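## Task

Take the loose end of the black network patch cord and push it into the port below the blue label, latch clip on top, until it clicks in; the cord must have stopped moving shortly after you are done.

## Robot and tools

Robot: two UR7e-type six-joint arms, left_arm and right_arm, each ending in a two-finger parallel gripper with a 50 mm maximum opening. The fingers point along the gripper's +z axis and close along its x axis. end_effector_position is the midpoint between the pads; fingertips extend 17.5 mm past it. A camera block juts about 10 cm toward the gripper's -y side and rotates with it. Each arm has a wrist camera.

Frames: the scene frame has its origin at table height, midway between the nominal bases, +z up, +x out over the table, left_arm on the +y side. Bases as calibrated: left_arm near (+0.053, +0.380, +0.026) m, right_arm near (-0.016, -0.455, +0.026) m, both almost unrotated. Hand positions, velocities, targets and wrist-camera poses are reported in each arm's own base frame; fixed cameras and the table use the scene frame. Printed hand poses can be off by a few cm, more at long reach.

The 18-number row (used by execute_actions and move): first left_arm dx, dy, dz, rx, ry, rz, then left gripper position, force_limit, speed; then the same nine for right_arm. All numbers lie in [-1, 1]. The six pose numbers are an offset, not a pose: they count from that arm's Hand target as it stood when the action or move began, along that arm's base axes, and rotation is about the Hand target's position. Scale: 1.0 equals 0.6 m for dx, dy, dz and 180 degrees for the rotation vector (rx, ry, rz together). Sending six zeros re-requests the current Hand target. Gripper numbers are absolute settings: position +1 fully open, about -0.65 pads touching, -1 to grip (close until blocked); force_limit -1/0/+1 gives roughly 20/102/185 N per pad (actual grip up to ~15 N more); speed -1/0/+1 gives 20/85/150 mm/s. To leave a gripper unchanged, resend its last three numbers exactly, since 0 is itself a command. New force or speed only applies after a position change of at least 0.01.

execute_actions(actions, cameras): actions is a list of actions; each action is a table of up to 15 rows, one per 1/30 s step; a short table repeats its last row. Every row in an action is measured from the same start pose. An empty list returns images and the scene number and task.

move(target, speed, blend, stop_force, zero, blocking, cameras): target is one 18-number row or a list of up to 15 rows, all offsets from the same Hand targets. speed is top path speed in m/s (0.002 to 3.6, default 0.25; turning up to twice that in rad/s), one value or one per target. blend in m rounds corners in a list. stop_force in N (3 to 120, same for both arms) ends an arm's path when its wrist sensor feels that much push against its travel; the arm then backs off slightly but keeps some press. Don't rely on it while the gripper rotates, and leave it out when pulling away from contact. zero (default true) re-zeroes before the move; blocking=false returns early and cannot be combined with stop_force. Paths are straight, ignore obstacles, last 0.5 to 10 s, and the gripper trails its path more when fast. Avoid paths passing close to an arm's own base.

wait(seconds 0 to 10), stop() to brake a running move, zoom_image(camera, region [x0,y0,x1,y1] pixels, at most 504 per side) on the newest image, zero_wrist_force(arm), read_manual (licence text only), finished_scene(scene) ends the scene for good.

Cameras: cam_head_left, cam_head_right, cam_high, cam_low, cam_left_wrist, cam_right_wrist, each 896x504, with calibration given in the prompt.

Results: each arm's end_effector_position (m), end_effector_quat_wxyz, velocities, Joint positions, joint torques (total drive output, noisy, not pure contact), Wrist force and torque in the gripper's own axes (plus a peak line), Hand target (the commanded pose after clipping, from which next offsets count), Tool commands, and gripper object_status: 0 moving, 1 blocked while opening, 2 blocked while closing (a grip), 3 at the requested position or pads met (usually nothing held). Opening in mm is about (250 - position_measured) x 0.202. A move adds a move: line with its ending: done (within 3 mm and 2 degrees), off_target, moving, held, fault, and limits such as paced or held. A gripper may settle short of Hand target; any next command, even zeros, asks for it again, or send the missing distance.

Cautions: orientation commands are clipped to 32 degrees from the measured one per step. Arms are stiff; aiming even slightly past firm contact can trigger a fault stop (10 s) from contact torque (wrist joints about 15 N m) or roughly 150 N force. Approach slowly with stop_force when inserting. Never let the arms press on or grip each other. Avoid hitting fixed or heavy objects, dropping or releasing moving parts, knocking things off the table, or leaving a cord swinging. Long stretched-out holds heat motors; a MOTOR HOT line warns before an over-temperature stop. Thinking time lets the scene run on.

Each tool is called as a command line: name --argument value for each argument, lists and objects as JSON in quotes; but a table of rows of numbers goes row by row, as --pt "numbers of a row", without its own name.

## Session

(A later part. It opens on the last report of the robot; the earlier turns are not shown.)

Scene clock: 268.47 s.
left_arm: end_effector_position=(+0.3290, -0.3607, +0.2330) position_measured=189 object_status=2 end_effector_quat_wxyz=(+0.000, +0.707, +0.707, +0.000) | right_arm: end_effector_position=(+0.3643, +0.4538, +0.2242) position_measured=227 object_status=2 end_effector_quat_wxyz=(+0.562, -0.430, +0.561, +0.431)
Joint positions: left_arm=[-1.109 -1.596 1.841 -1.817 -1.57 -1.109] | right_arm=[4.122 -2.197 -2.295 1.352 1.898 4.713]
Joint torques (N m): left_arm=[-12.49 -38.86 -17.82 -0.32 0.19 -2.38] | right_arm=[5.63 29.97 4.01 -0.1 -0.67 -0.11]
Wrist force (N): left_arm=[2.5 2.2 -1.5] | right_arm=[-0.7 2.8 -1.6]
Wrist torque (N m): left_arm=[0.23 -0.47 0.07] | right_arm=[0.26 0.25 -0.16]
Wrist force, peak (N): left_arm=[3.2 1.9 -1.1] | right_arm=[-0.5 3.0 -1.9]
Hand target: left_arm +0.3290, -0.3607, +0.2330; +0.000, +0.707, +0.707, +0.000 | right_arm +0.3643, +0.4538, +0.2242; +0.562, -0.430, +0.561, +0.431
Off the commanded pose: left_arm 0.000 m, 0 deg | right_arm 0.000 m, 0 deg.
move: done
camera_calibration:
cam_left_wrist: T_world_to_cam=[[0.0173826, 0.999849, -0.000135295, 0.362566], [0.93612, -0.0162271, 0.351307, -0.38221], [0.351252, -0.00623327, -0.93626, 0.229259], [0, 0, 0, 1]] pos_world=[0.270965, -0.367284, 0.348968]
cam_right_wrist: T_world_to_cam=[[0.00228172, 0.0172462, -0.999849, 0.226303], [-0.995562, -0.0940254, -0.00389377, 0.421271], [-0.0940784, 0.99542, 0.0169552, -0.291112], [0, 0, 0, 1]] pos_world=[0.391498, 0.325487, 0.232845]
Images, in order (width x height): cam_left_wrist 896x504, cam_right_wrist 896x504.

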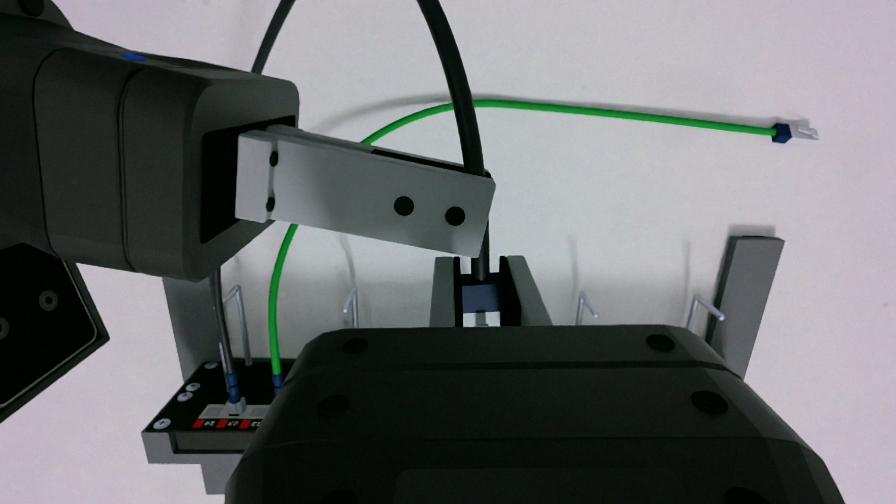

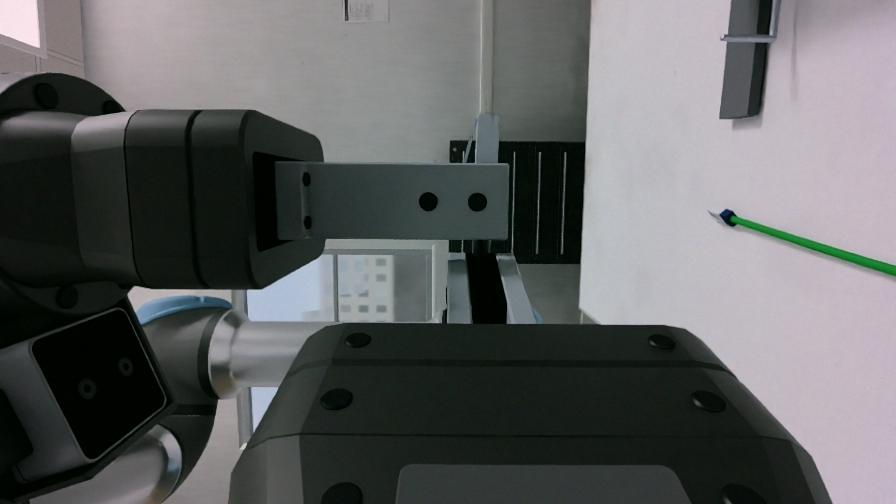

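move --pt "0 0 0 0 0 0 -0.98 -0.4 -0.9 0 0 0 0 0 0 -1 -0.8 -0.9" --pt "0 0 0 0 0 0 -0.98 -0.4 -0.9 0 0 0 0 0 0 0.2 -0.8 -0.9" --pt "0 0 0 0 0 0 -0.98 -0.4 -0.9 -0.06 -0.22 0 0 0 0 0.2 -0.8 -0.9" --pt "0 0 0 0 0 0 -0.98 -0.4 -0.9 -0.1 -0.4 0.15 0 0 0 0.2 -0.8 -0.9" --speed '[0.1,0.1,0.1,0.2]' --cameras '["all"]'

zoom_image --camera "cam_left_wrist" --region '[360, 140, 600, 340]'

zoom_image --camera "cam_right_wrist" --region '[360, 40, 580, 240]'

Scene clock: 279.27 s.
left_arm: end_effector_position=(+0.3290, -0.3607, +0.2330) position_measured=193 object_status=2 end_effector_quat_wxyz=(+0.000, +0.707, +0.707, +0.000) | right_arm: end_effector_position=(+0.3043, +0.2139, +0.3142) position_measured=123 object_status=3 end_effector_quat_wxyz=(+0.562, -0.430, +0.561, +0.431)
Joint positions: left_arm=[-1.109 -1.596 1.841 -1.817 -1.57 -1.109] | right_arm=[3.579 -1.724 -2.638 1.223 2.441 4.715]
Joint torques (N m): left_arm=[-1.26 -30 -19.42 -4.55 1.62 -2.48] | right_arm=[-6.8 26.4 17.64 -0.95 2.35 -0.49]
Wrist force (N): left_arm=[1.9 0.9 -1.3] | right_arm=[-0.7 2.0 -1.3]
Wrist torque (N m): left_arm=[0.20 -0.45 0.06] | right_arm=[0.32 0.24 -0.12]
Wrist force, peak (N): left_arm=[2.8 2.2 -1.4] | right_arm=[-0.3 3.1 -1.9]
Hand target: left_arm +0.3290, -0.3607, +0.2330; +0.000, +0.707, +0.707, +0.000 | right_arm +0.3043, +0.2138, +0.3142; +0.562, -0.430, +0.561, +0.431
Off the commanded pose: left_arm 0.000 m, 0 deg | right_arm 0.000 m, 0 deg.
move: done
camera_calibration:
cam_left_wrist: T_world_to_cam=[[0.0173826, 0.999849, -0.000135295, 0.362566], [0.93612, -0.0162271, 0.351307, -0.38221], [0.351252, -0.00623327, -0.93626, 0.229259], [0, 0, 0, 1]] pos_world=[0.270965, -0.367284, 0.348968]
cam_right_wrist: T_world_to_cam=[[0.00227343, 0.0173456, -0.999847, 0.320459], [-0.995572, -0.093926, -0.00389316, 0.339316], [-0.0939791, 0.995428, 0.0170552, -0.0594467], [0, 0, 0, 1]] pos_world=[0.331498, 0.085487, 0.322745]

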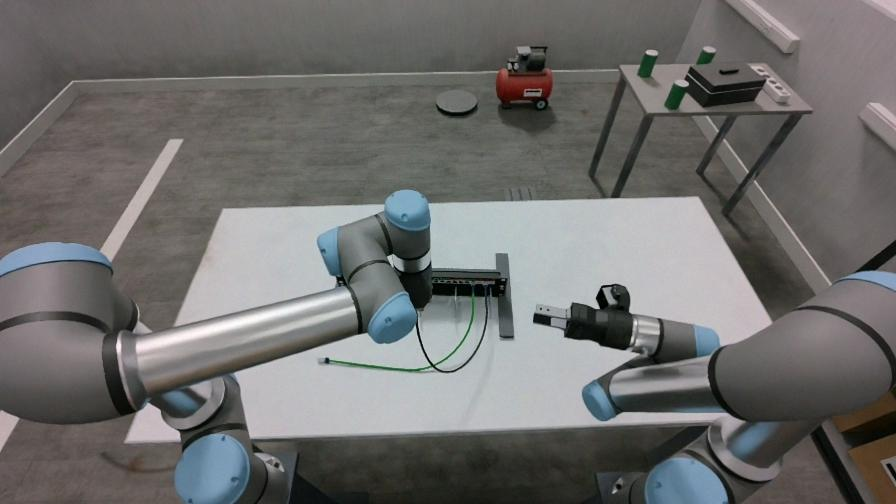

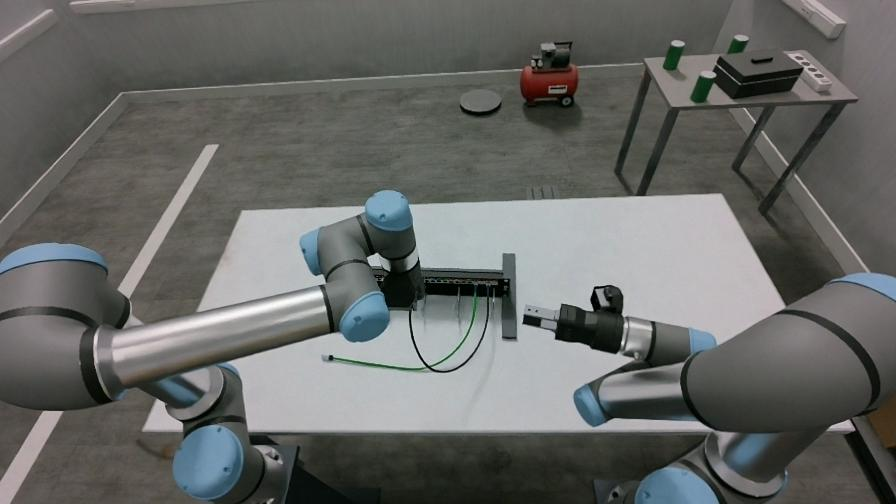

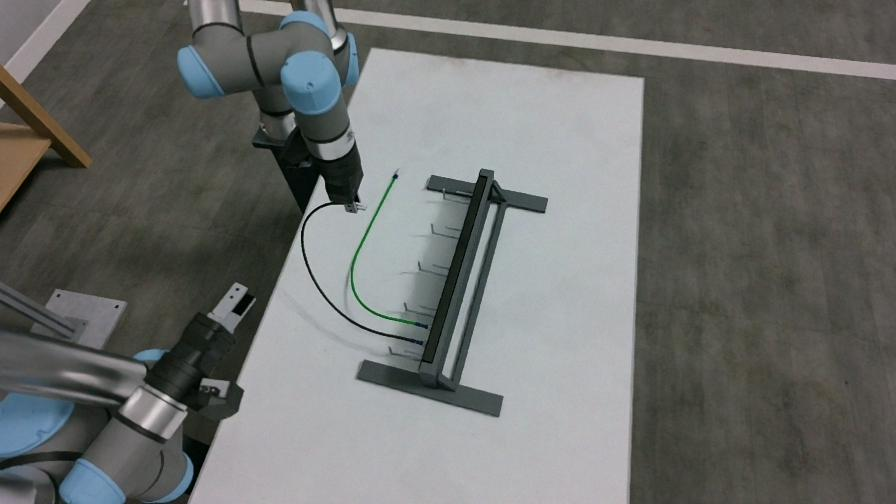

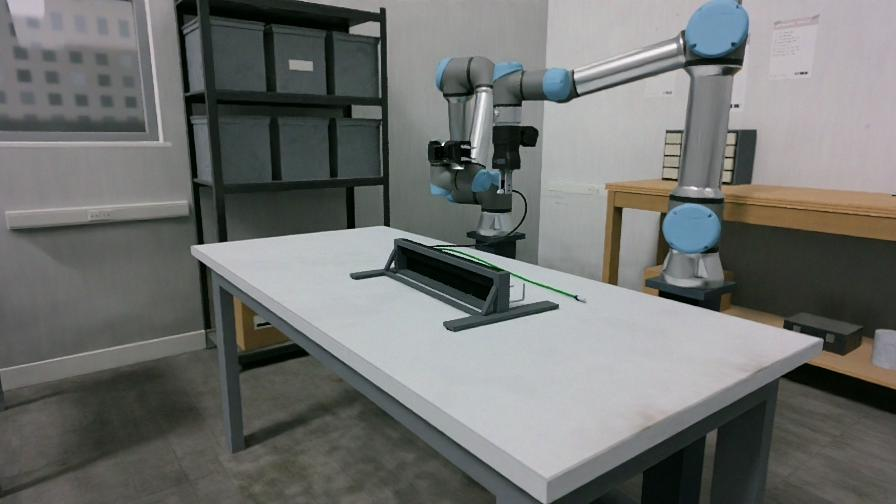

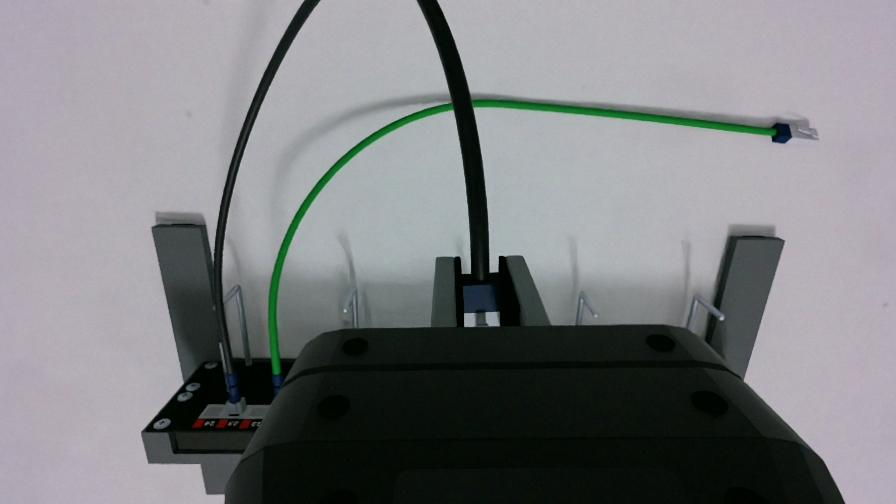

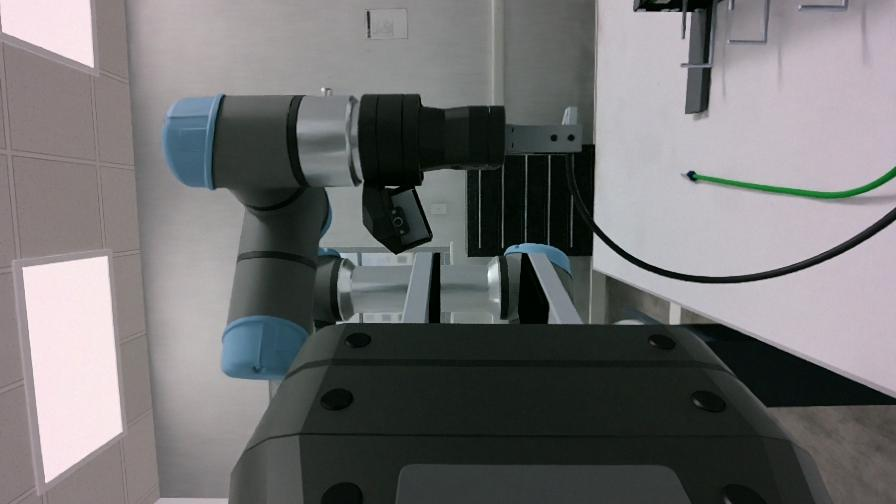

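Scaled by 2.100 from the camera's 896x504 image, which has a finer 1280x720 frame.

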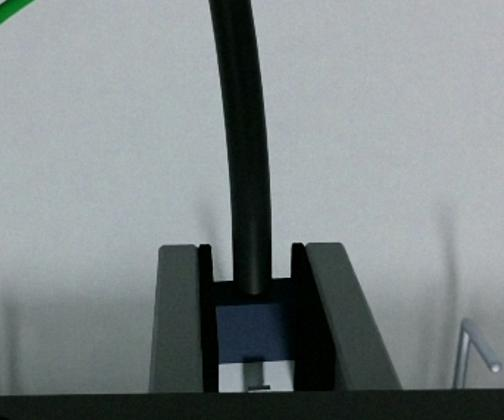

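Scaled by 2.291 from the camera's 896x504 image, which has a finer 1280x720 frame.

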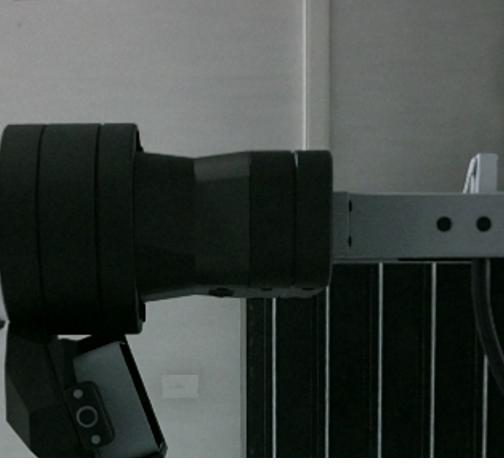

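move --target '[0.21,-0.025,-0.27,0,0,-0.0344,-0.98,-0.4,-0.9,0,0,0,0,0,0,0.2,-0.8,-0.9]' --speed 0.12

move --target '[0,0,0,0,0,0,-0.98,-0.4,-0.9,0.286,0.205,-0.27,-0.24,-0.441,-0.0787,1,-0.8,-0.9]' --speed 0.15 --cameras '["all"]'

Scene clock: 303.20 s.
left_arm: end_effector_position=(+0.4549, -0.3757, +0.0711) position_measured=193 object_status=2 end_effector_quat_wxyz=(+0.000, +0.744, +0.668, +0.000) | right_arm: end_effector_position=(+0.3043, +0.2138, +0.3142) position_measured=123 object_status=3 end_effector_quat_wxyz=(+0.562, -0.430, +0.561, +0.431)
Joint positions: left_arm=[-0.919 -1.196 1.816 -2.191 -1.57 -0.811] | right_arm=[3.579 -1.724 -2.638 1.223 2.441 4.714]
Joint torques (N m): left_arm=[12.42 -27.74 -27.82 -5.84 -1.92 2.53] | right_arm=[-7.34 26.9 17.52 -0.87 2.3 -0.44]
Wrist force (N): left_arm=[2.2 0.7 -1.3] | right_arm=[-0.7 2.0 -1.6]
Wrist torque (N m): left_arm=[0.18 -0.45 0.01] | right_arm=[0.30 0.25 -0.12]
Wrist force, peak (N): left_arm=[2.4 -0.1 -2.1] | right_arm=[-0.8 2.1 -1.5]
Hand target: left_arm +0.4550, -0.3757, +0.0710; +0.000, +0.744, +0.668, +0.000 | right_arm +0.3043, +0.2138, +0.3142; +0.562, -0.430, +0.561, +0.431
Off the commanded pose: left_arm 0.000 m, 0 deg | right_arm 0.000 m, 0 deg.
move: done

Scene clock: 309.17 s.
left_arm: end_effector_position=(+0.4550, -0.3757, +0.0710) position_measured=193 object_status=2 end_effector_quat_wxyz=(+0.000, +0.744, +0.668, +0.000) | right_arm: end_effector_position=(+0.4759, +0.3368, +0.1522) position_measured=3 object_status=3 end_effector_quat_wxyz=(+0.643, -0.695, +0.236, -0.218)
Joint positions: left_arm=[-0.919 -1.196 1.816 -2.191 -1.57 -0.811] | right_arm=[3.931 -2.35 -2.333 1.462 1.697 3.131]
Joint torques (N m): left_arm=[11.8 -28.56 -27.45 -5.56 -1.58 2.65] | right_arm=[6.4 29.17 10.89 6.33 -2.26 -1.08]
Wrist force (N): left_arm=[2.1 0.6 -1.5] | right_arm=[-1.1 2.5 -1.3]
Wrist torque (N m): left_arm=[0.18 -0.45 0.00] | right_arm=[0.03 -0.09 -0.22]
Wrist force, peak (N): left_arm=[2.4 0.9 -1.6] | right_arm=[-1.0 2.8 -1.3]
Hand target: left_arm +0.4550, -0.3757, +0.0710; +0.000, +0.744, +0.668, +0.000 | right_arm +0.4759, +0.3368, +0.1522; +0.643, -0.695, +0.236, -0.219
Off the commanded pose: left_arm 0.000 m, 0 deg | right_arm 0.000 m, 0 deg.
move: done
camera_calibration:
cam_left_wrist: T_world_to_cam=[[0.125042, 0.992151, -0.0000920781, 0.323477], [0.928915, -0.11704, 0.351309, -0.47814], [0.348541, -0.0440139, -0.93626, 0.0202551], [0, 0, 0, 1]] pos_world=[0.396643, -0.376008, 0.186968]
cam_right_wrist: T_world_to_cam=[[0.802722, -0.596347, -0.00283347, -0.169974], [-0.253399, -0.336783, -0.906844, 0.387116], [0.539839, 0.728662, -0.421457, -0.307963], [0, 0, 0, 1]] pos_world=[0.400787, 0.253411, 0.220779]

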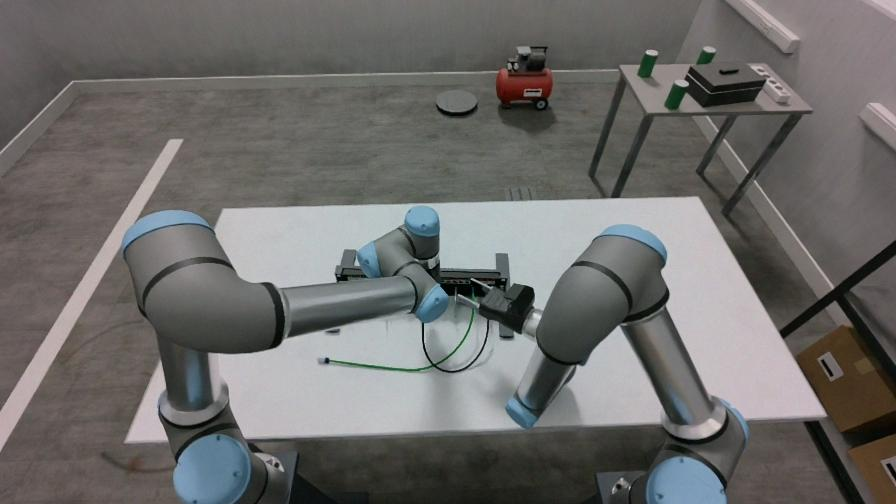

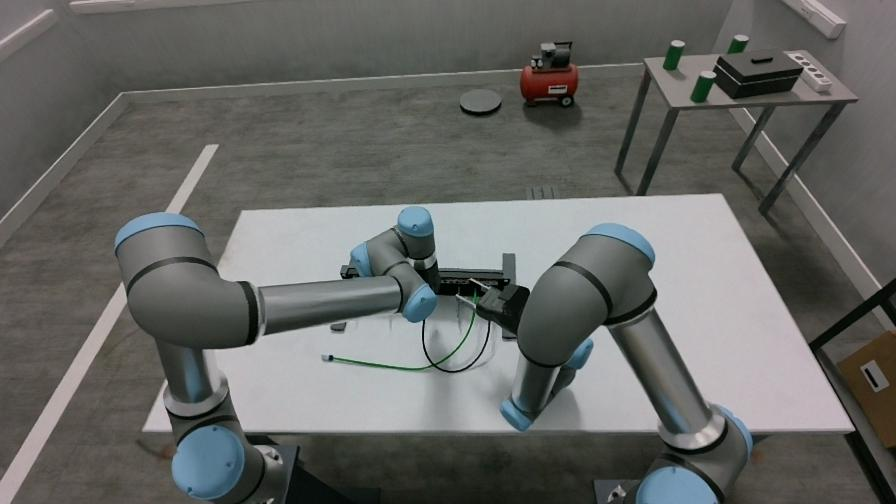

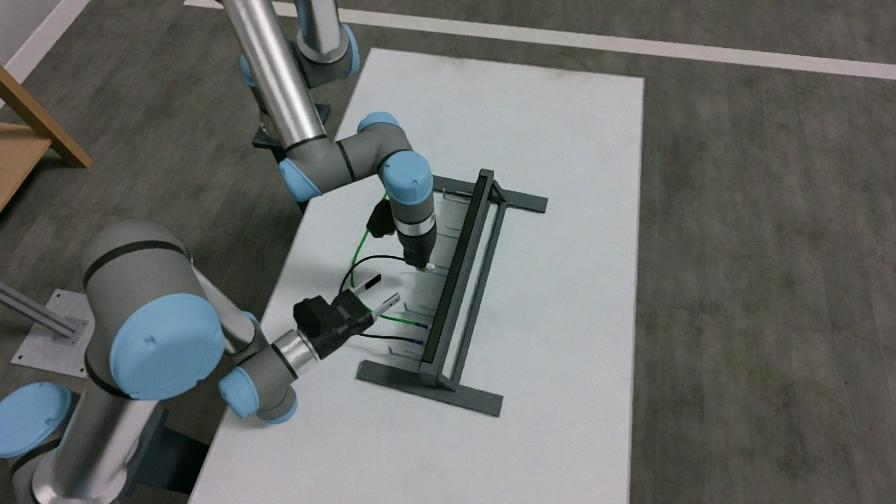

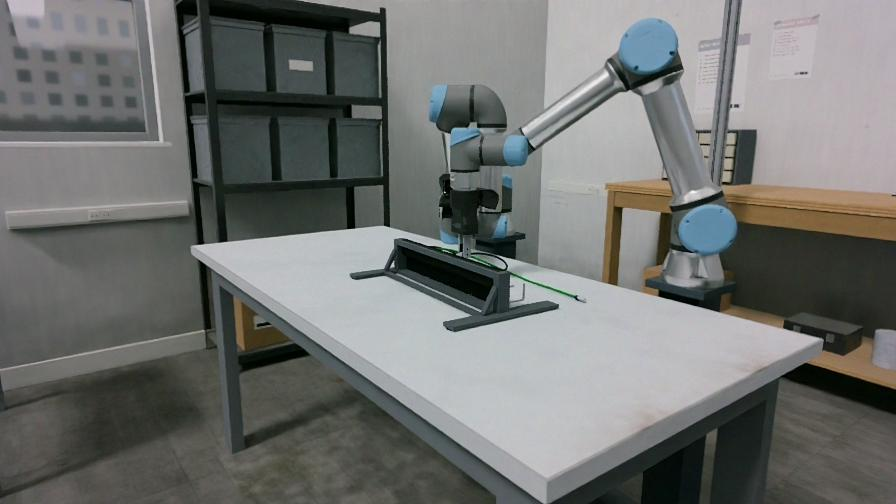

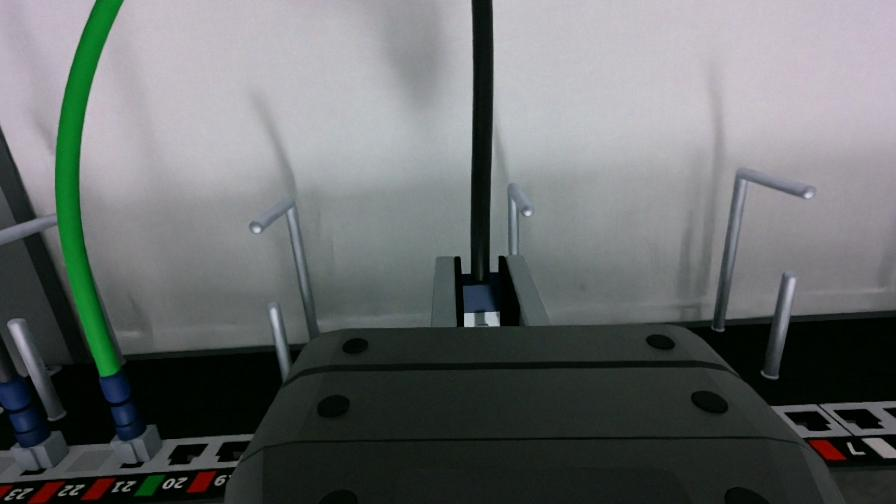

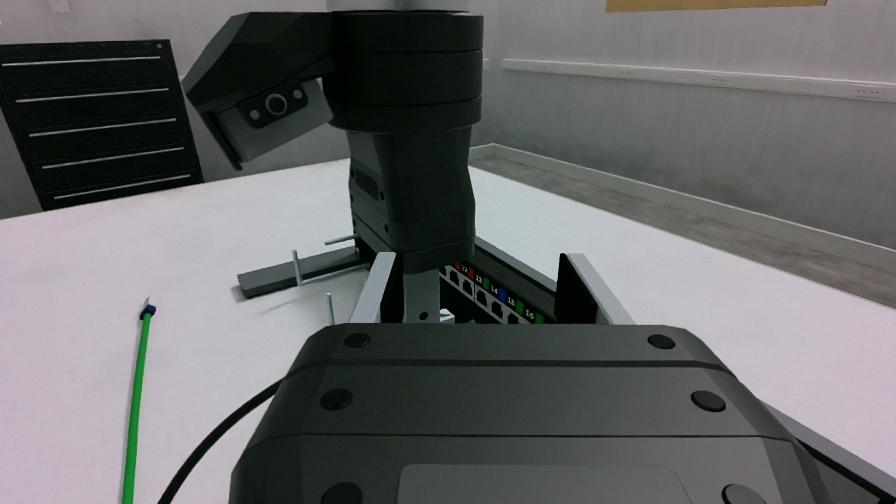

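zoom_image --camera "cam_right_wrist" --region '[390, 230, 560, 330]'

zoom_image --camera "cam_left_wrist" --region '[0, 380, 260, 504]'

zoom_image --camera "cam_left_wrist" --region '[740, 370, 896, 504]'

Scaled by 2.965 from the camera's 896x504 image, which has a finer 1280x720 frame.

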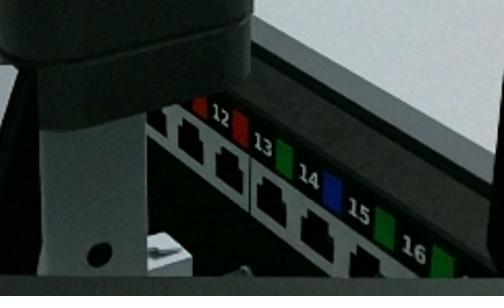

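Scaled by 1.938 from the camera's 896x504 image, which has a finer 1280x720 frame.

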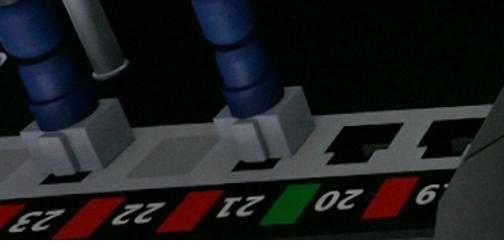

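Scaled by 3.231 from the camera's 896x504 image, which has a finer 1280x720 frame.

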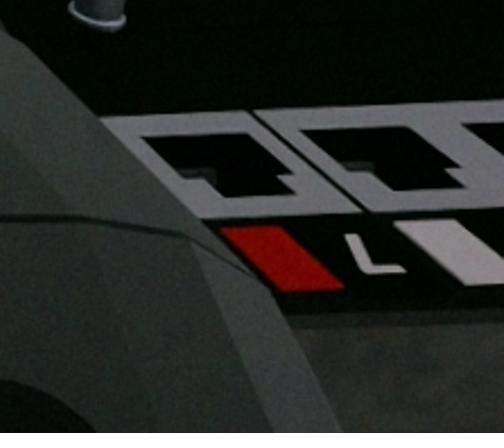

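move --target '[0,0,0,0,0,0,-0.98,-0.4,-0.9,0.0,-0.01,0.05,-0.062,0.047,0,1,-0.8,-0.9]' --speed 0.15 --cameras '["cam_right_wrist"]'

zoom_image --camera "cam_right_wrist" --region '[390, 180, 570, 320]'

Scene clock: 320.17 s.
left_arm: end_effector_position=(+0.4550, -0.3757, +0.0710) position_measured=193 object_status=2 end_effector_quat_wxyz=(+0.000, +0.744, +0.668, +0.000) | right_arm: end_effector_position=(+0.4759, +0.3308, +0.1822) position_measured=3 object_status=3 end_effector_quat_wxyz=(-0.553, +0.768, -0.260, +0.189)
Joint positions: left_arm=[-0.919 -1.196 1.816 -2.191 -1.57 -0.811] | right_arm=[3.923 -2.018 -2.406 0.958 1.698 3.097]
Joint torques (N m): left_arm=[11.45 -28.09 -27.96 -5.52 -1.81 2.76] | right_arm=[-7.29 40.48 17.88 0.25 1.79 -1.17]
Wrist force (N): left_arm=[2.4 0.8 -1.6] | right_arm=[-0.4 2.0 -0.7]
Wrist torque (N m): left_arm=[0.20 -0.50 0.00] | right_arm=[-0.03 -0.14 -0.19]
Wrist force, peak (N): left_arm=[2.4 0.8 -1.6] | right_arm=[-0.9 3.3 -1.7]
Hand target: left_arm +0.4550, -0.3757, +0.0710; +0.000, +0.744, +0.668, +0.000 | right_arm +0.4759, +0.3308, +0.1822; -0.553, +0.769, -0.260, +0.189
Off the commanded pose: left_arm 0.000 m, 0 deg | right_arm 0.000 m, 0 deg.
move: done
camera_calibration:
cam_right_wrist: T_world_to_cam=[[0.802143, -0.597113, -0.00471789, -0.172545], [-0.378041, -0.5017, -0.778063, 0.502642], [0.462225, 0.625902, -0.628168, -0.182472], [0, 0, 0, 1]] pos_world=[0.412768, 0.263356, 0.275651]
Images, in order (width x height): cam_right_wrist 896x504.

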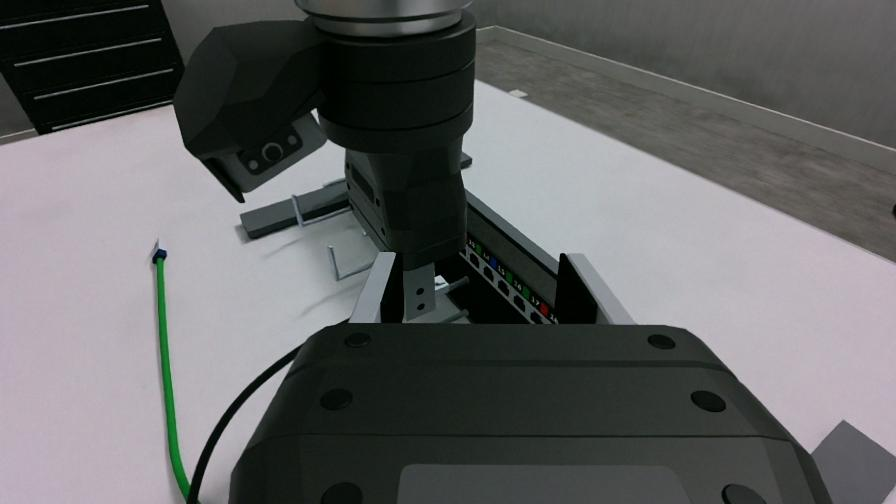

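Scaled by 2.800 from the camera's 896x504 image, which has a finer 1280x720 frame.

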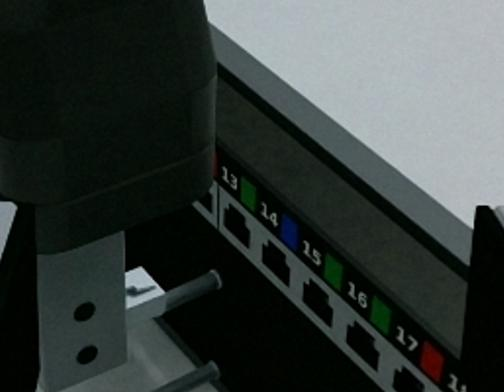

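zoom_image --camera "cam_right_wrist" --region '[425, 245, 515, 305]'

Scaled by 5.600 from the camera's 896x504 image, which has a finer 1280x720 frame.

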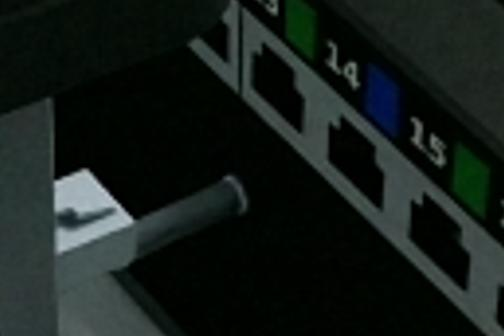

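move --target '[0,0,0,0,0,0,-0.98,-0.4,-0.9,0.06,0.035,0.091,-0.098,0.073,0,1,-0.8,-0.9]' --speed 0.1 --cameras '["cam_right_wrist"]'

zoom_image --camera "cam_right_wrist" --region '[385, 190, 525, 290]'

Scene clock: 367.93 s.
left_arm: end_effector_position=(+0.4550, -0.3757, +0.0710) position_measured=193 object_status=2 end_effector_quat_wxyz=(+0.000, +0.744, +0.668, +0.000) | right_arm: end_effector_position=(+0.5119, +0.3518, +0.2368) position_measured=3 object_status=3 end_effector_quat_wxyz=(-0.396, +0.861, -0.290, +0.137)
Joint positions: left_arm=[-0.919 -1.196 1.816 -2.191 -1.57 -0.811] | right_arm=[3.915 -1.697 -2.152 -0.003 1.676 3.042]
Joint torques (N m): left_arm=[11.61 -27.78 -27.08 -5.64 -1.79 2.53] | right_arm=[-7.04 37.73 29.41 0.68 -2.12 -1.12]
Wrist force (N): left_arm=[2.1 0.7 -1.5] | right_arm=[-0.4 1.4 -0.5]
Wrist torque (N m): left_arm=[0.18 -0.45 0.01] | right_arm=[-0.07 -0.04 -0.13]
Wrist force, peak (N): left_arm=[2.5 0.7 -1.7] | right_arm=[-0.6 2.6 -1.0]
Hand target: left_arm +0.4550, -0.3757, +0.0710; +0.000, +0.744, +0.668, +0.000 | right_arm +0.5119, +0.3518, +0.2368; -0.396, +0.861, -0.290, +0.137
Off the commanded pose: left_arm 0.000 m, 0 deg | right_arm 0.000 m, 0 deg.
move: done
camera_calibration:
cam_right_wrist: T_world_to_cam=[[0.801096, -0.598518, -0.00451991, -0.187597], [-0.524794, -0.698748, -0.486151, 0.644603], [0.287812, 0.391826, -0.873863, 0.0518619], [0, 0, 0, 1]] pos_world=[0.473641, 0.317814, 0.357847]
Images, in order (width x height): cam_right_wrist 896x504.

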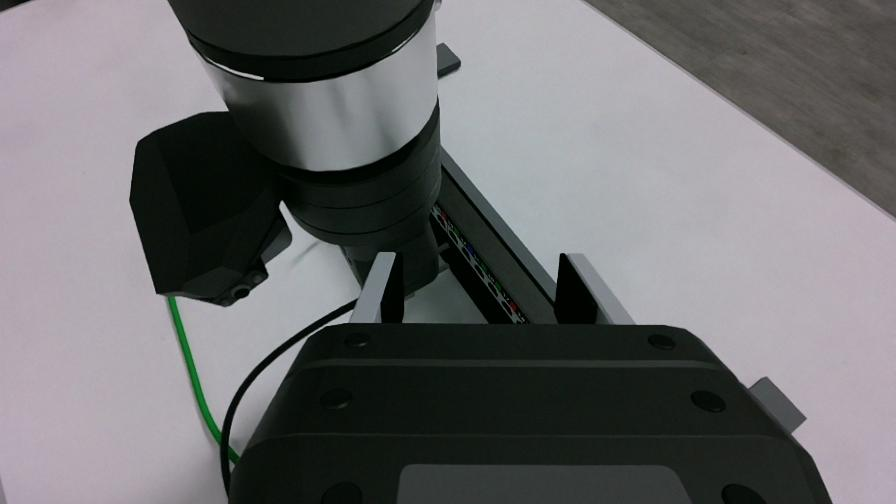

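Scaled by 3.600 from the camera's 896x504 image, which has a finer 1280x720 frame.

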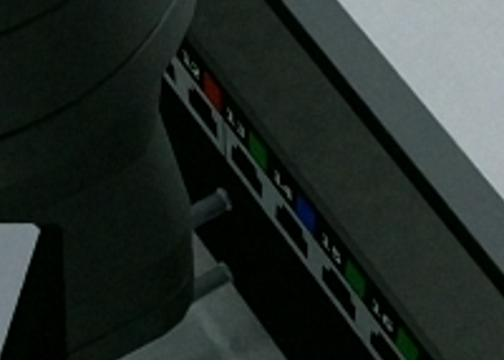

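move --target '[0.0325,-0.0088,-0.0108,0,0,0.0122,-0.98,-0.4,-0.9,-0.06,-0.035,-0.091,0.098,-0.073,0,1,-0.8,-0.9]' --speed 0.08 --cameras '["cam_right_wrist","cam_left_wrist"]'

zoom_image --camera "cam_right_wrist" --region '[425, 245, 515, 305]'

Scene clock: 398.27 s.
left_arm: end_effector_position=(+0.4745, -0.3810, +0.0645) position_measured=193 object_status=2 end_effector_quat_wxyz=(+0.000, +0.731, +0.682, +0.000) | right_arm: end_effector_position=(+0.4759, +0.3308, +0.1822) position_measured=3 object_status=3 end_effector_quat_wxyz=(-0.553, +0.769, -0.260, +0.189)
Joint positions: left_arm=[-0.898 -1.149 1.766 -2.188 -1.57 -0.828] | right_arm=[3.923 -2.018 -2.406 0.957 1.698 3.097]
Joint torques (N m): left_arm=[12.82 -30.02 -27.99 -0.04 0.41 -2.12] | right_arm=[6.8 22.4 1.92 7.05 -1.84 1.6]
Wrist force (N): left_arm=[2.0 0.4 -1.3] | right_arm=[-0.8 1.9 -0.9]
Wrist torque (N m): left_arm=[0.15 -0.44 0.00] | right_arm=[-0.05 -0.07 -0.29]
Wrist force, peak (N): left_arm=[2.7 0.7 -1.5] | right_arm=[-0.6 2.5 -0.9]
Hand target: left_arm +0.4745, -0.3810, +0.0645; +0.000, +0.731, +0.682, +0.000 | right_arm +0.4759, +0.3308, +0.1822; -0.553, +0.769, -0.260, +0.189
Off the commanded pose: left_arm 0.000 m, 0 deg | right_arm 0.000 m, 0 deg.
move: done
camera_calibration:
cam_left_wrist: T_world_to_cam=[[0.0869725, 0.996211, -0.000164631, 0.3459], [0.932715, -0.081371, 0.351314, -0.482792], [0.34997, -0.0307082, -0.936258, 0.0115349], [0, 0, 0, 1]] pos_world=[0.416186, -0.38352, 0.180468]
cam_right_wrist: T_world_to_cam=[[0.802168, -0.59708, -0.00472901, -0.17256], [-0.378216, -0.501967, -0.777806, 0.502791], [0.462039, 0.62572, -0.628487, -0.182195], [0, 0, 0, 1]] pos_world=[0.412767, 0.263355, 0.275751]
Images, in order (width x height): cam_left_wrist 896x504, cam_right_wrist 896x504.

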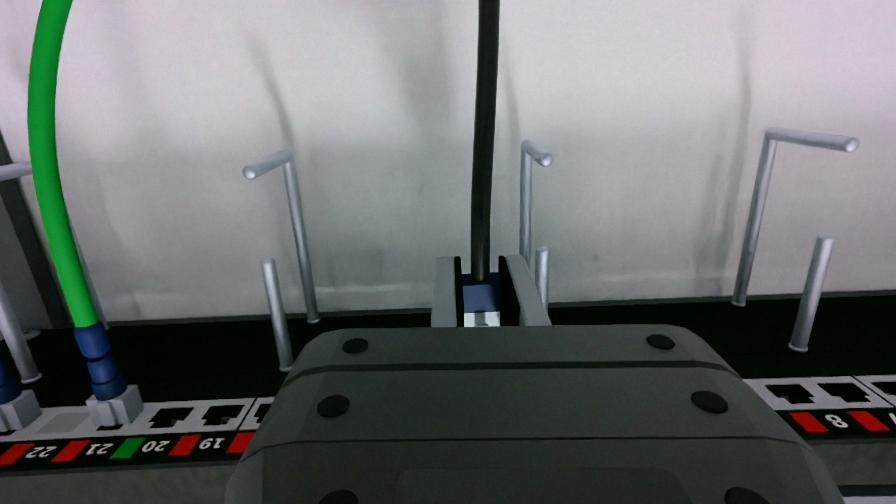

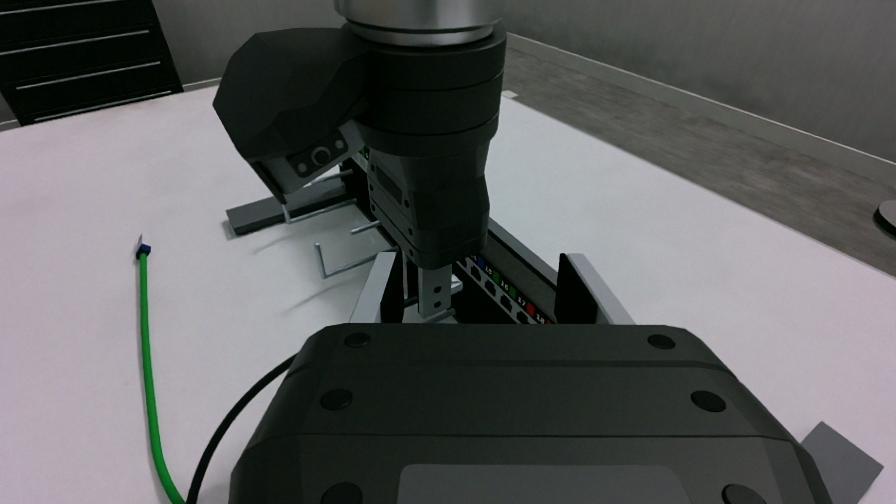

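Scaled by 5.600 from the camera's 896x504 image, which has a finer 1280x720 frame.

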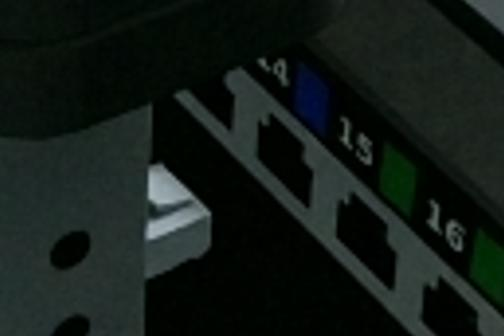

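move --target '[0.0183,-0.0025,0.0008,0,0,0.004,-0.98,-0.4,-0.9,0,0,0,0,0,0,1,-0.8,-0.9]' --speed 0.02 --stop_force 6 --cameras '["cam_right_wrist","cam_left_wrist"]'

zoom_image --camera "cam_right_wrist" --region '[425, 245, 515, 305]'

Scene clock: 430.60 s.
left_arm: end_effector_position=(+0.4855, -0.3825, +0.0650) position_measured=193 object_status=2 end_effector_quat_wxyz=(+0.000, +0.727, +0.687, +0.000) | right_arm: end_effector_position=(+0.4759, +0.3308, +0.1822) position_measured=3 object_status=3 end_effector_quat_wxyz=(-0.553, +0.769, -0.260, +0.189)
Joint positions: left_arm=[-0.885 -1.131 1.736 -2.176 -1.57 -0.828] | right_arm=[3.923 -2.018 -2.406 0.957 1.698 3.097]
Joint torques (N m): left_arm=[12.58 -31.88 -27.98 -0.18 0.41 2.38] | right_arm=[6.72 22.77 2.41 7.08 -1.78 1.61]
Wrist force (N): left_arm=[1.8 0.7 -1.3] | right_arm=[-0.4 2.1 -0.8]
Wrist torque (N m): left_arm=[0.20 -0.39 0.01] | right_arm=[-0.03 -0.14 -0.29]
Wrist force, peak (N): left_arm=[2.3 0.7 -1.9] | right_arm=[-0.4 2.3 -1.1]
Hand target: left_arm +0.4855, -0.3825, +0.0650; +0.000, +0.727, +0.687, +0.000 | right_arm +0.4759, +0.3308, +0.1822; -0.553, +0.769, -0.260, +0.189
Off the commanded pose: left_arm 0.000 m, 0 deg | right_arm 0.000 m, 0 deg.
move: done
camera_calibration:
cam_left_wrist: T_world_to_cam=[[0.0744641, 0.997224, -0.000116252, 0.352901], [0.933634, -0.0696748, 0.351387, -0.489285], [0.350403, -0.0262742, -0.93623, 0.00961247], [0, 0, 0, 1]] pos_world=[0.427166, -0.385759, 0.180969]
cam_right_wrist: T_world_to_cam=[[0.802167, -0.597082, -0.0047006, -0.172567], [-0.378122, -0.501875, -0.77791, 0.502758], [0.462117, 0.625791, -0.628358, -0.182282], [0, 0, 0, 1]] pos_world=[0.412767, 0.263355, 0.275751]
Images, in order (width x height): cam_left_wrist 896x504, cam_right_wrist 896x504.

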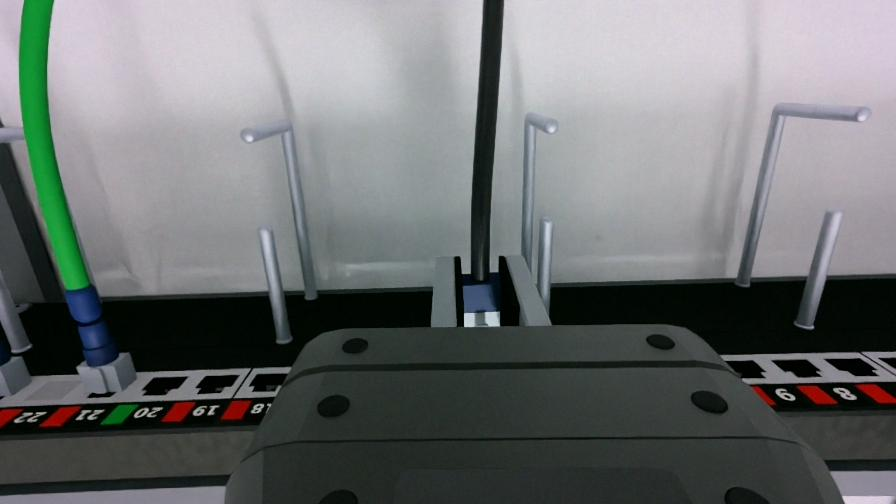

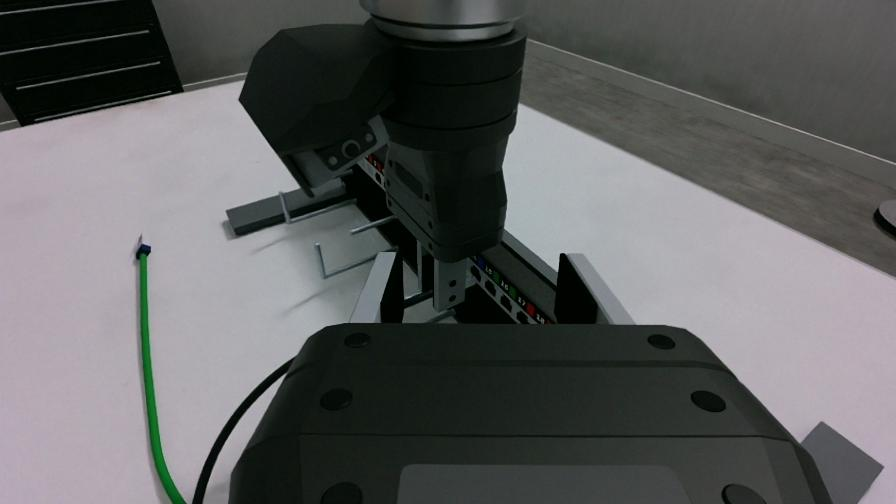

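Scaled by 5.600 from the camera's 896x504 image, which has a finer 1280x720 frame.

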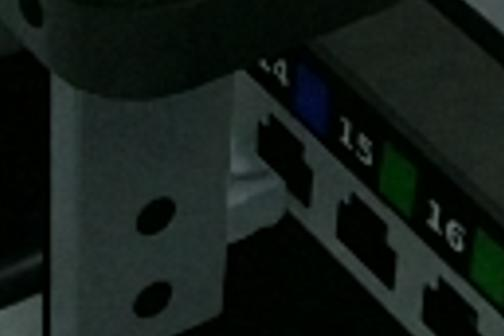

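move --pt "0 0 -0.0012 0 0 0 -0.98 -0.4 -0.9 0 0 0 0 0 0 1 -0.8 -0.9" --pt "0.012 -0.0008 -0.0012 0 0 0 -0.98 -0.4 -0.9 0 0 0 0 0 0 1 -0.8 -0.9" --speed 0.01 --stop_force 6 --cameras '["cam_right_wrist"]'

zoom_image --camera "cam_right_wrist" --region '[425, 245, 515, 305]'

Scene clock: 439.43 s.
left_arm: end_effector_position=(+0.4913, -0.3829, +0.0643) position_measured=193 object_status=2 end_effector_quat_wxyz=(+0.000, +0.727, +0.687, +0.000) | right_arm: end_effector_position=(+0.4759, +0.3308, +0.1822) position_measured=3 object_status=3 end_effector_quat_wxyz=(-0.553, +0.769, -0.260, +0.189)
Joint positions: left_arm=[-0.878 -1.12 1.721 -2.172 -1.57 -0.821] | right_arm=[3.923 -2.018 -2.406 0.957 1.698 3.097]
Joint torques (N m): left_arm=[-12.79 -59.06 -14.87 -6.38 -0.96 -2.13] | right_arm=[6.64 22.75 2.9 6.99 -1.86 1.49]
Wrist force (N): left_arm=[4.6 -1.8 -1.8] | right_arm=[-0.2 2.0 -1.1]
Wrist torque (N m): left_arm=[0.11 -0.44 -0.04] | right_arm=[-0.04 -0.17 -0.30]
Wrist force, peak (N): left_arm=[6.0 -9.4 -2.4] | right_arm=[-0.7 2.2 -1.3]
Hand target: left_arm +0.4913, -0.3829, +0.0643; +0.000, +0.727, +0.687, +0.000 (not the last commanded pose) | right_arm +0.4759, +0.3308, +0.1822; -0.553, +0.769, -0.260, +0.189
Off the commanded pose: left_arm 0.001 m, 0 deg | right_arm 0.000 m, 0 deg.
move: contact (left_arm); path passed 1 of 2 targets
camera_calibration:
cam_right_wrist: T_world_to_cam=[[0.802167, -0.597082, -0.0047006, -0.172567], [-0.378122, -0.501875, -0.77791, 0.502758], [0.462117, 0.625791, -0.628358, -0.182282], [0, 0, 0, 1]] pos_world=[0.412767, 0.263355, 0.275751]
Images, in order (width x height): cam_right_wrist 896x504.

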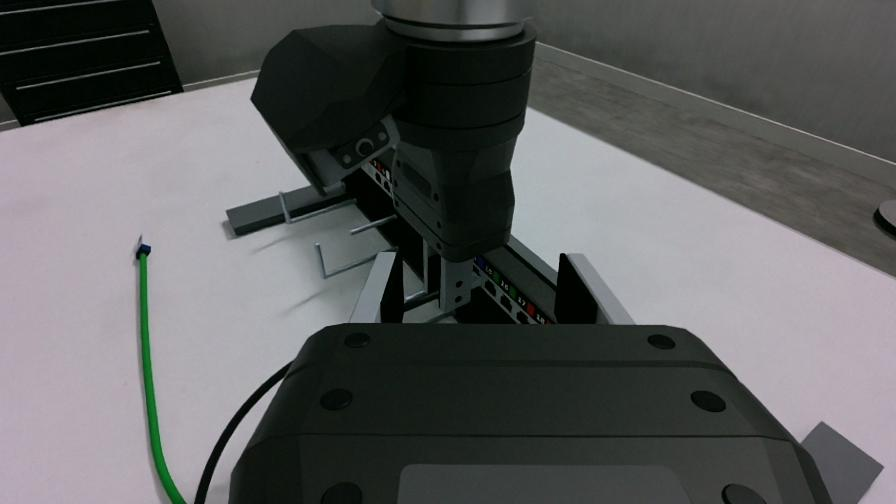

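Scaled by 5.600 from the camera's 896x504 image, which has a finer 1280x720 frame.

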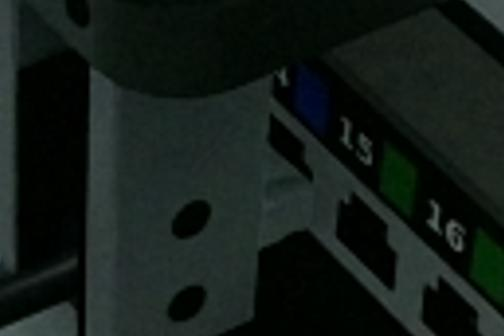

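zoom_image --camera "cam_right_wrist" --region '[465, 257, 495, 287]'

Scaled by 16.800 from the camera's 896x504 image, which has a finer 1280x720 frame.

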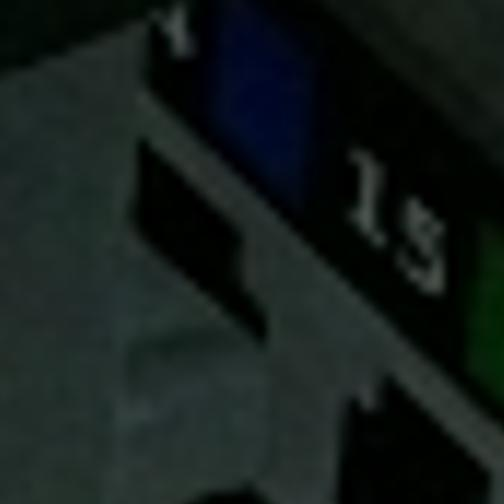

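move --pt "-0.0035 0.0002 0 0 0 0 -0.98 -0.4 -0.9 0 0 0 0 0 0 1 -0.8 -0.9" --pt "-0.0035 0.0002 0.005 0 0 0 -0.98 -0.4 -0.9 0 0 0 0 0 0 1 -0.8 -0.9" --speed 0.02 --cameras '["cam_right_wrist"]'

zoom_image --camera "cam_right_wrist" --region '[455, 247, 505, 297]'

Scene clock: 449.77 s.
left_arm: end_effector_position=(+0.4892, -0.3828, +0.0671) position_measured=193 object_status=2 end_effector_quat_wxyz=(+0.000, +0.727, +0.687, +0.000) | right_arm: end_effector_position=(+0.4759, +0.3308, +0.1822) position_measured=3 object_status=3 end_effector_quat_wxyz=(-0.553, +0.769, -0.260, +0.189)
Joint positions: left_arm=[-0.881 -1.127 1.724 -2.168 -1.57 -0.824] | right_arm=[3.923 -2.018 -2.406 0.957 1.698 3.097]
Joint torques (N m): left_arm=[-11.87 -59.81 -27.35 -0.35 0.48 -1.98] | right_arm=[6.69 22.72 3.79 6.98 -1.88 1.44]
Wrist force (N): left_arm=[2.2 0.7 -1.7] | right_arm=[-0.4 2.1 -1.0]
Wrist torque (N m): left_arm=[0.19 -0.46 0.00] | right_arm=[-0.01 -0.15 -0.30]
Wrist force, peak (N): left_arm=[4.8 -1.7 -1.7] | right_arm=[-0.6 2.4 -1.0]
Hand target: left_arm +0.4892, -0.3828, +0.0673; +0.000, +0.727, +0.687, +0.000 | right_arm +0.4759, +0.3308, +0.1822; -0.553, +0.769, -0.260, +0.189
Off the commanded pose: left_arm 0.000 m, 0 deg | right_arm 0.000 m, 0 deg.
move: done
camera_calibration:
cam_right_wrist: T_world_to_cam=[[0.802167, -0.597082, -0.0047006, -0.172567], [-0.378122, -0.501875, -0.77791, 0.502758], [0.462117, 0.625791, -0.628358, -0.182282], [0, 0, 0, 1]] pos_world=[0.412767, 0.263355, 0.275751]
Images, in order (width x height): cam_right_wrist 896x504.

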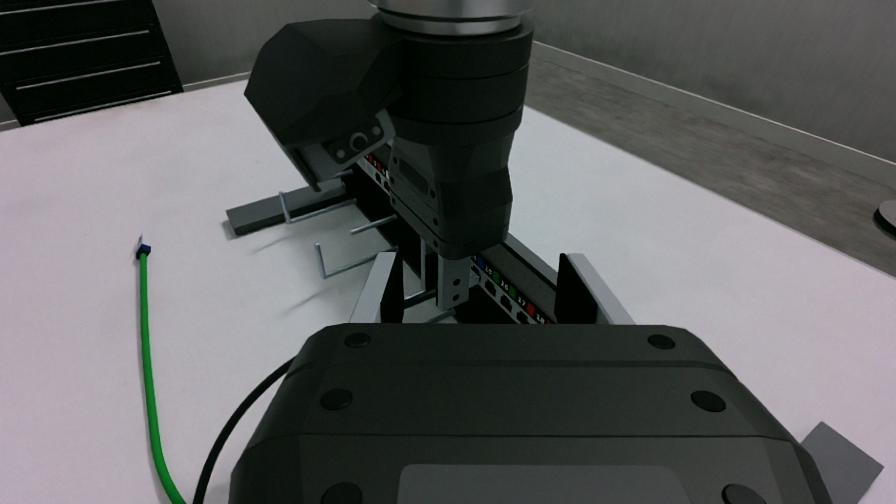

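Scaled by 10.080 from the camera's 896x504 image, which has a finer 1280x720 frame.

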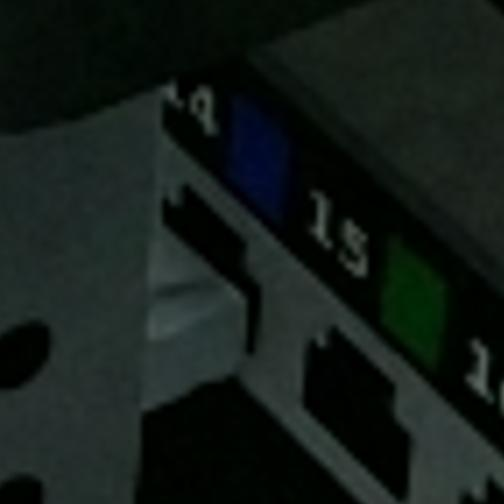

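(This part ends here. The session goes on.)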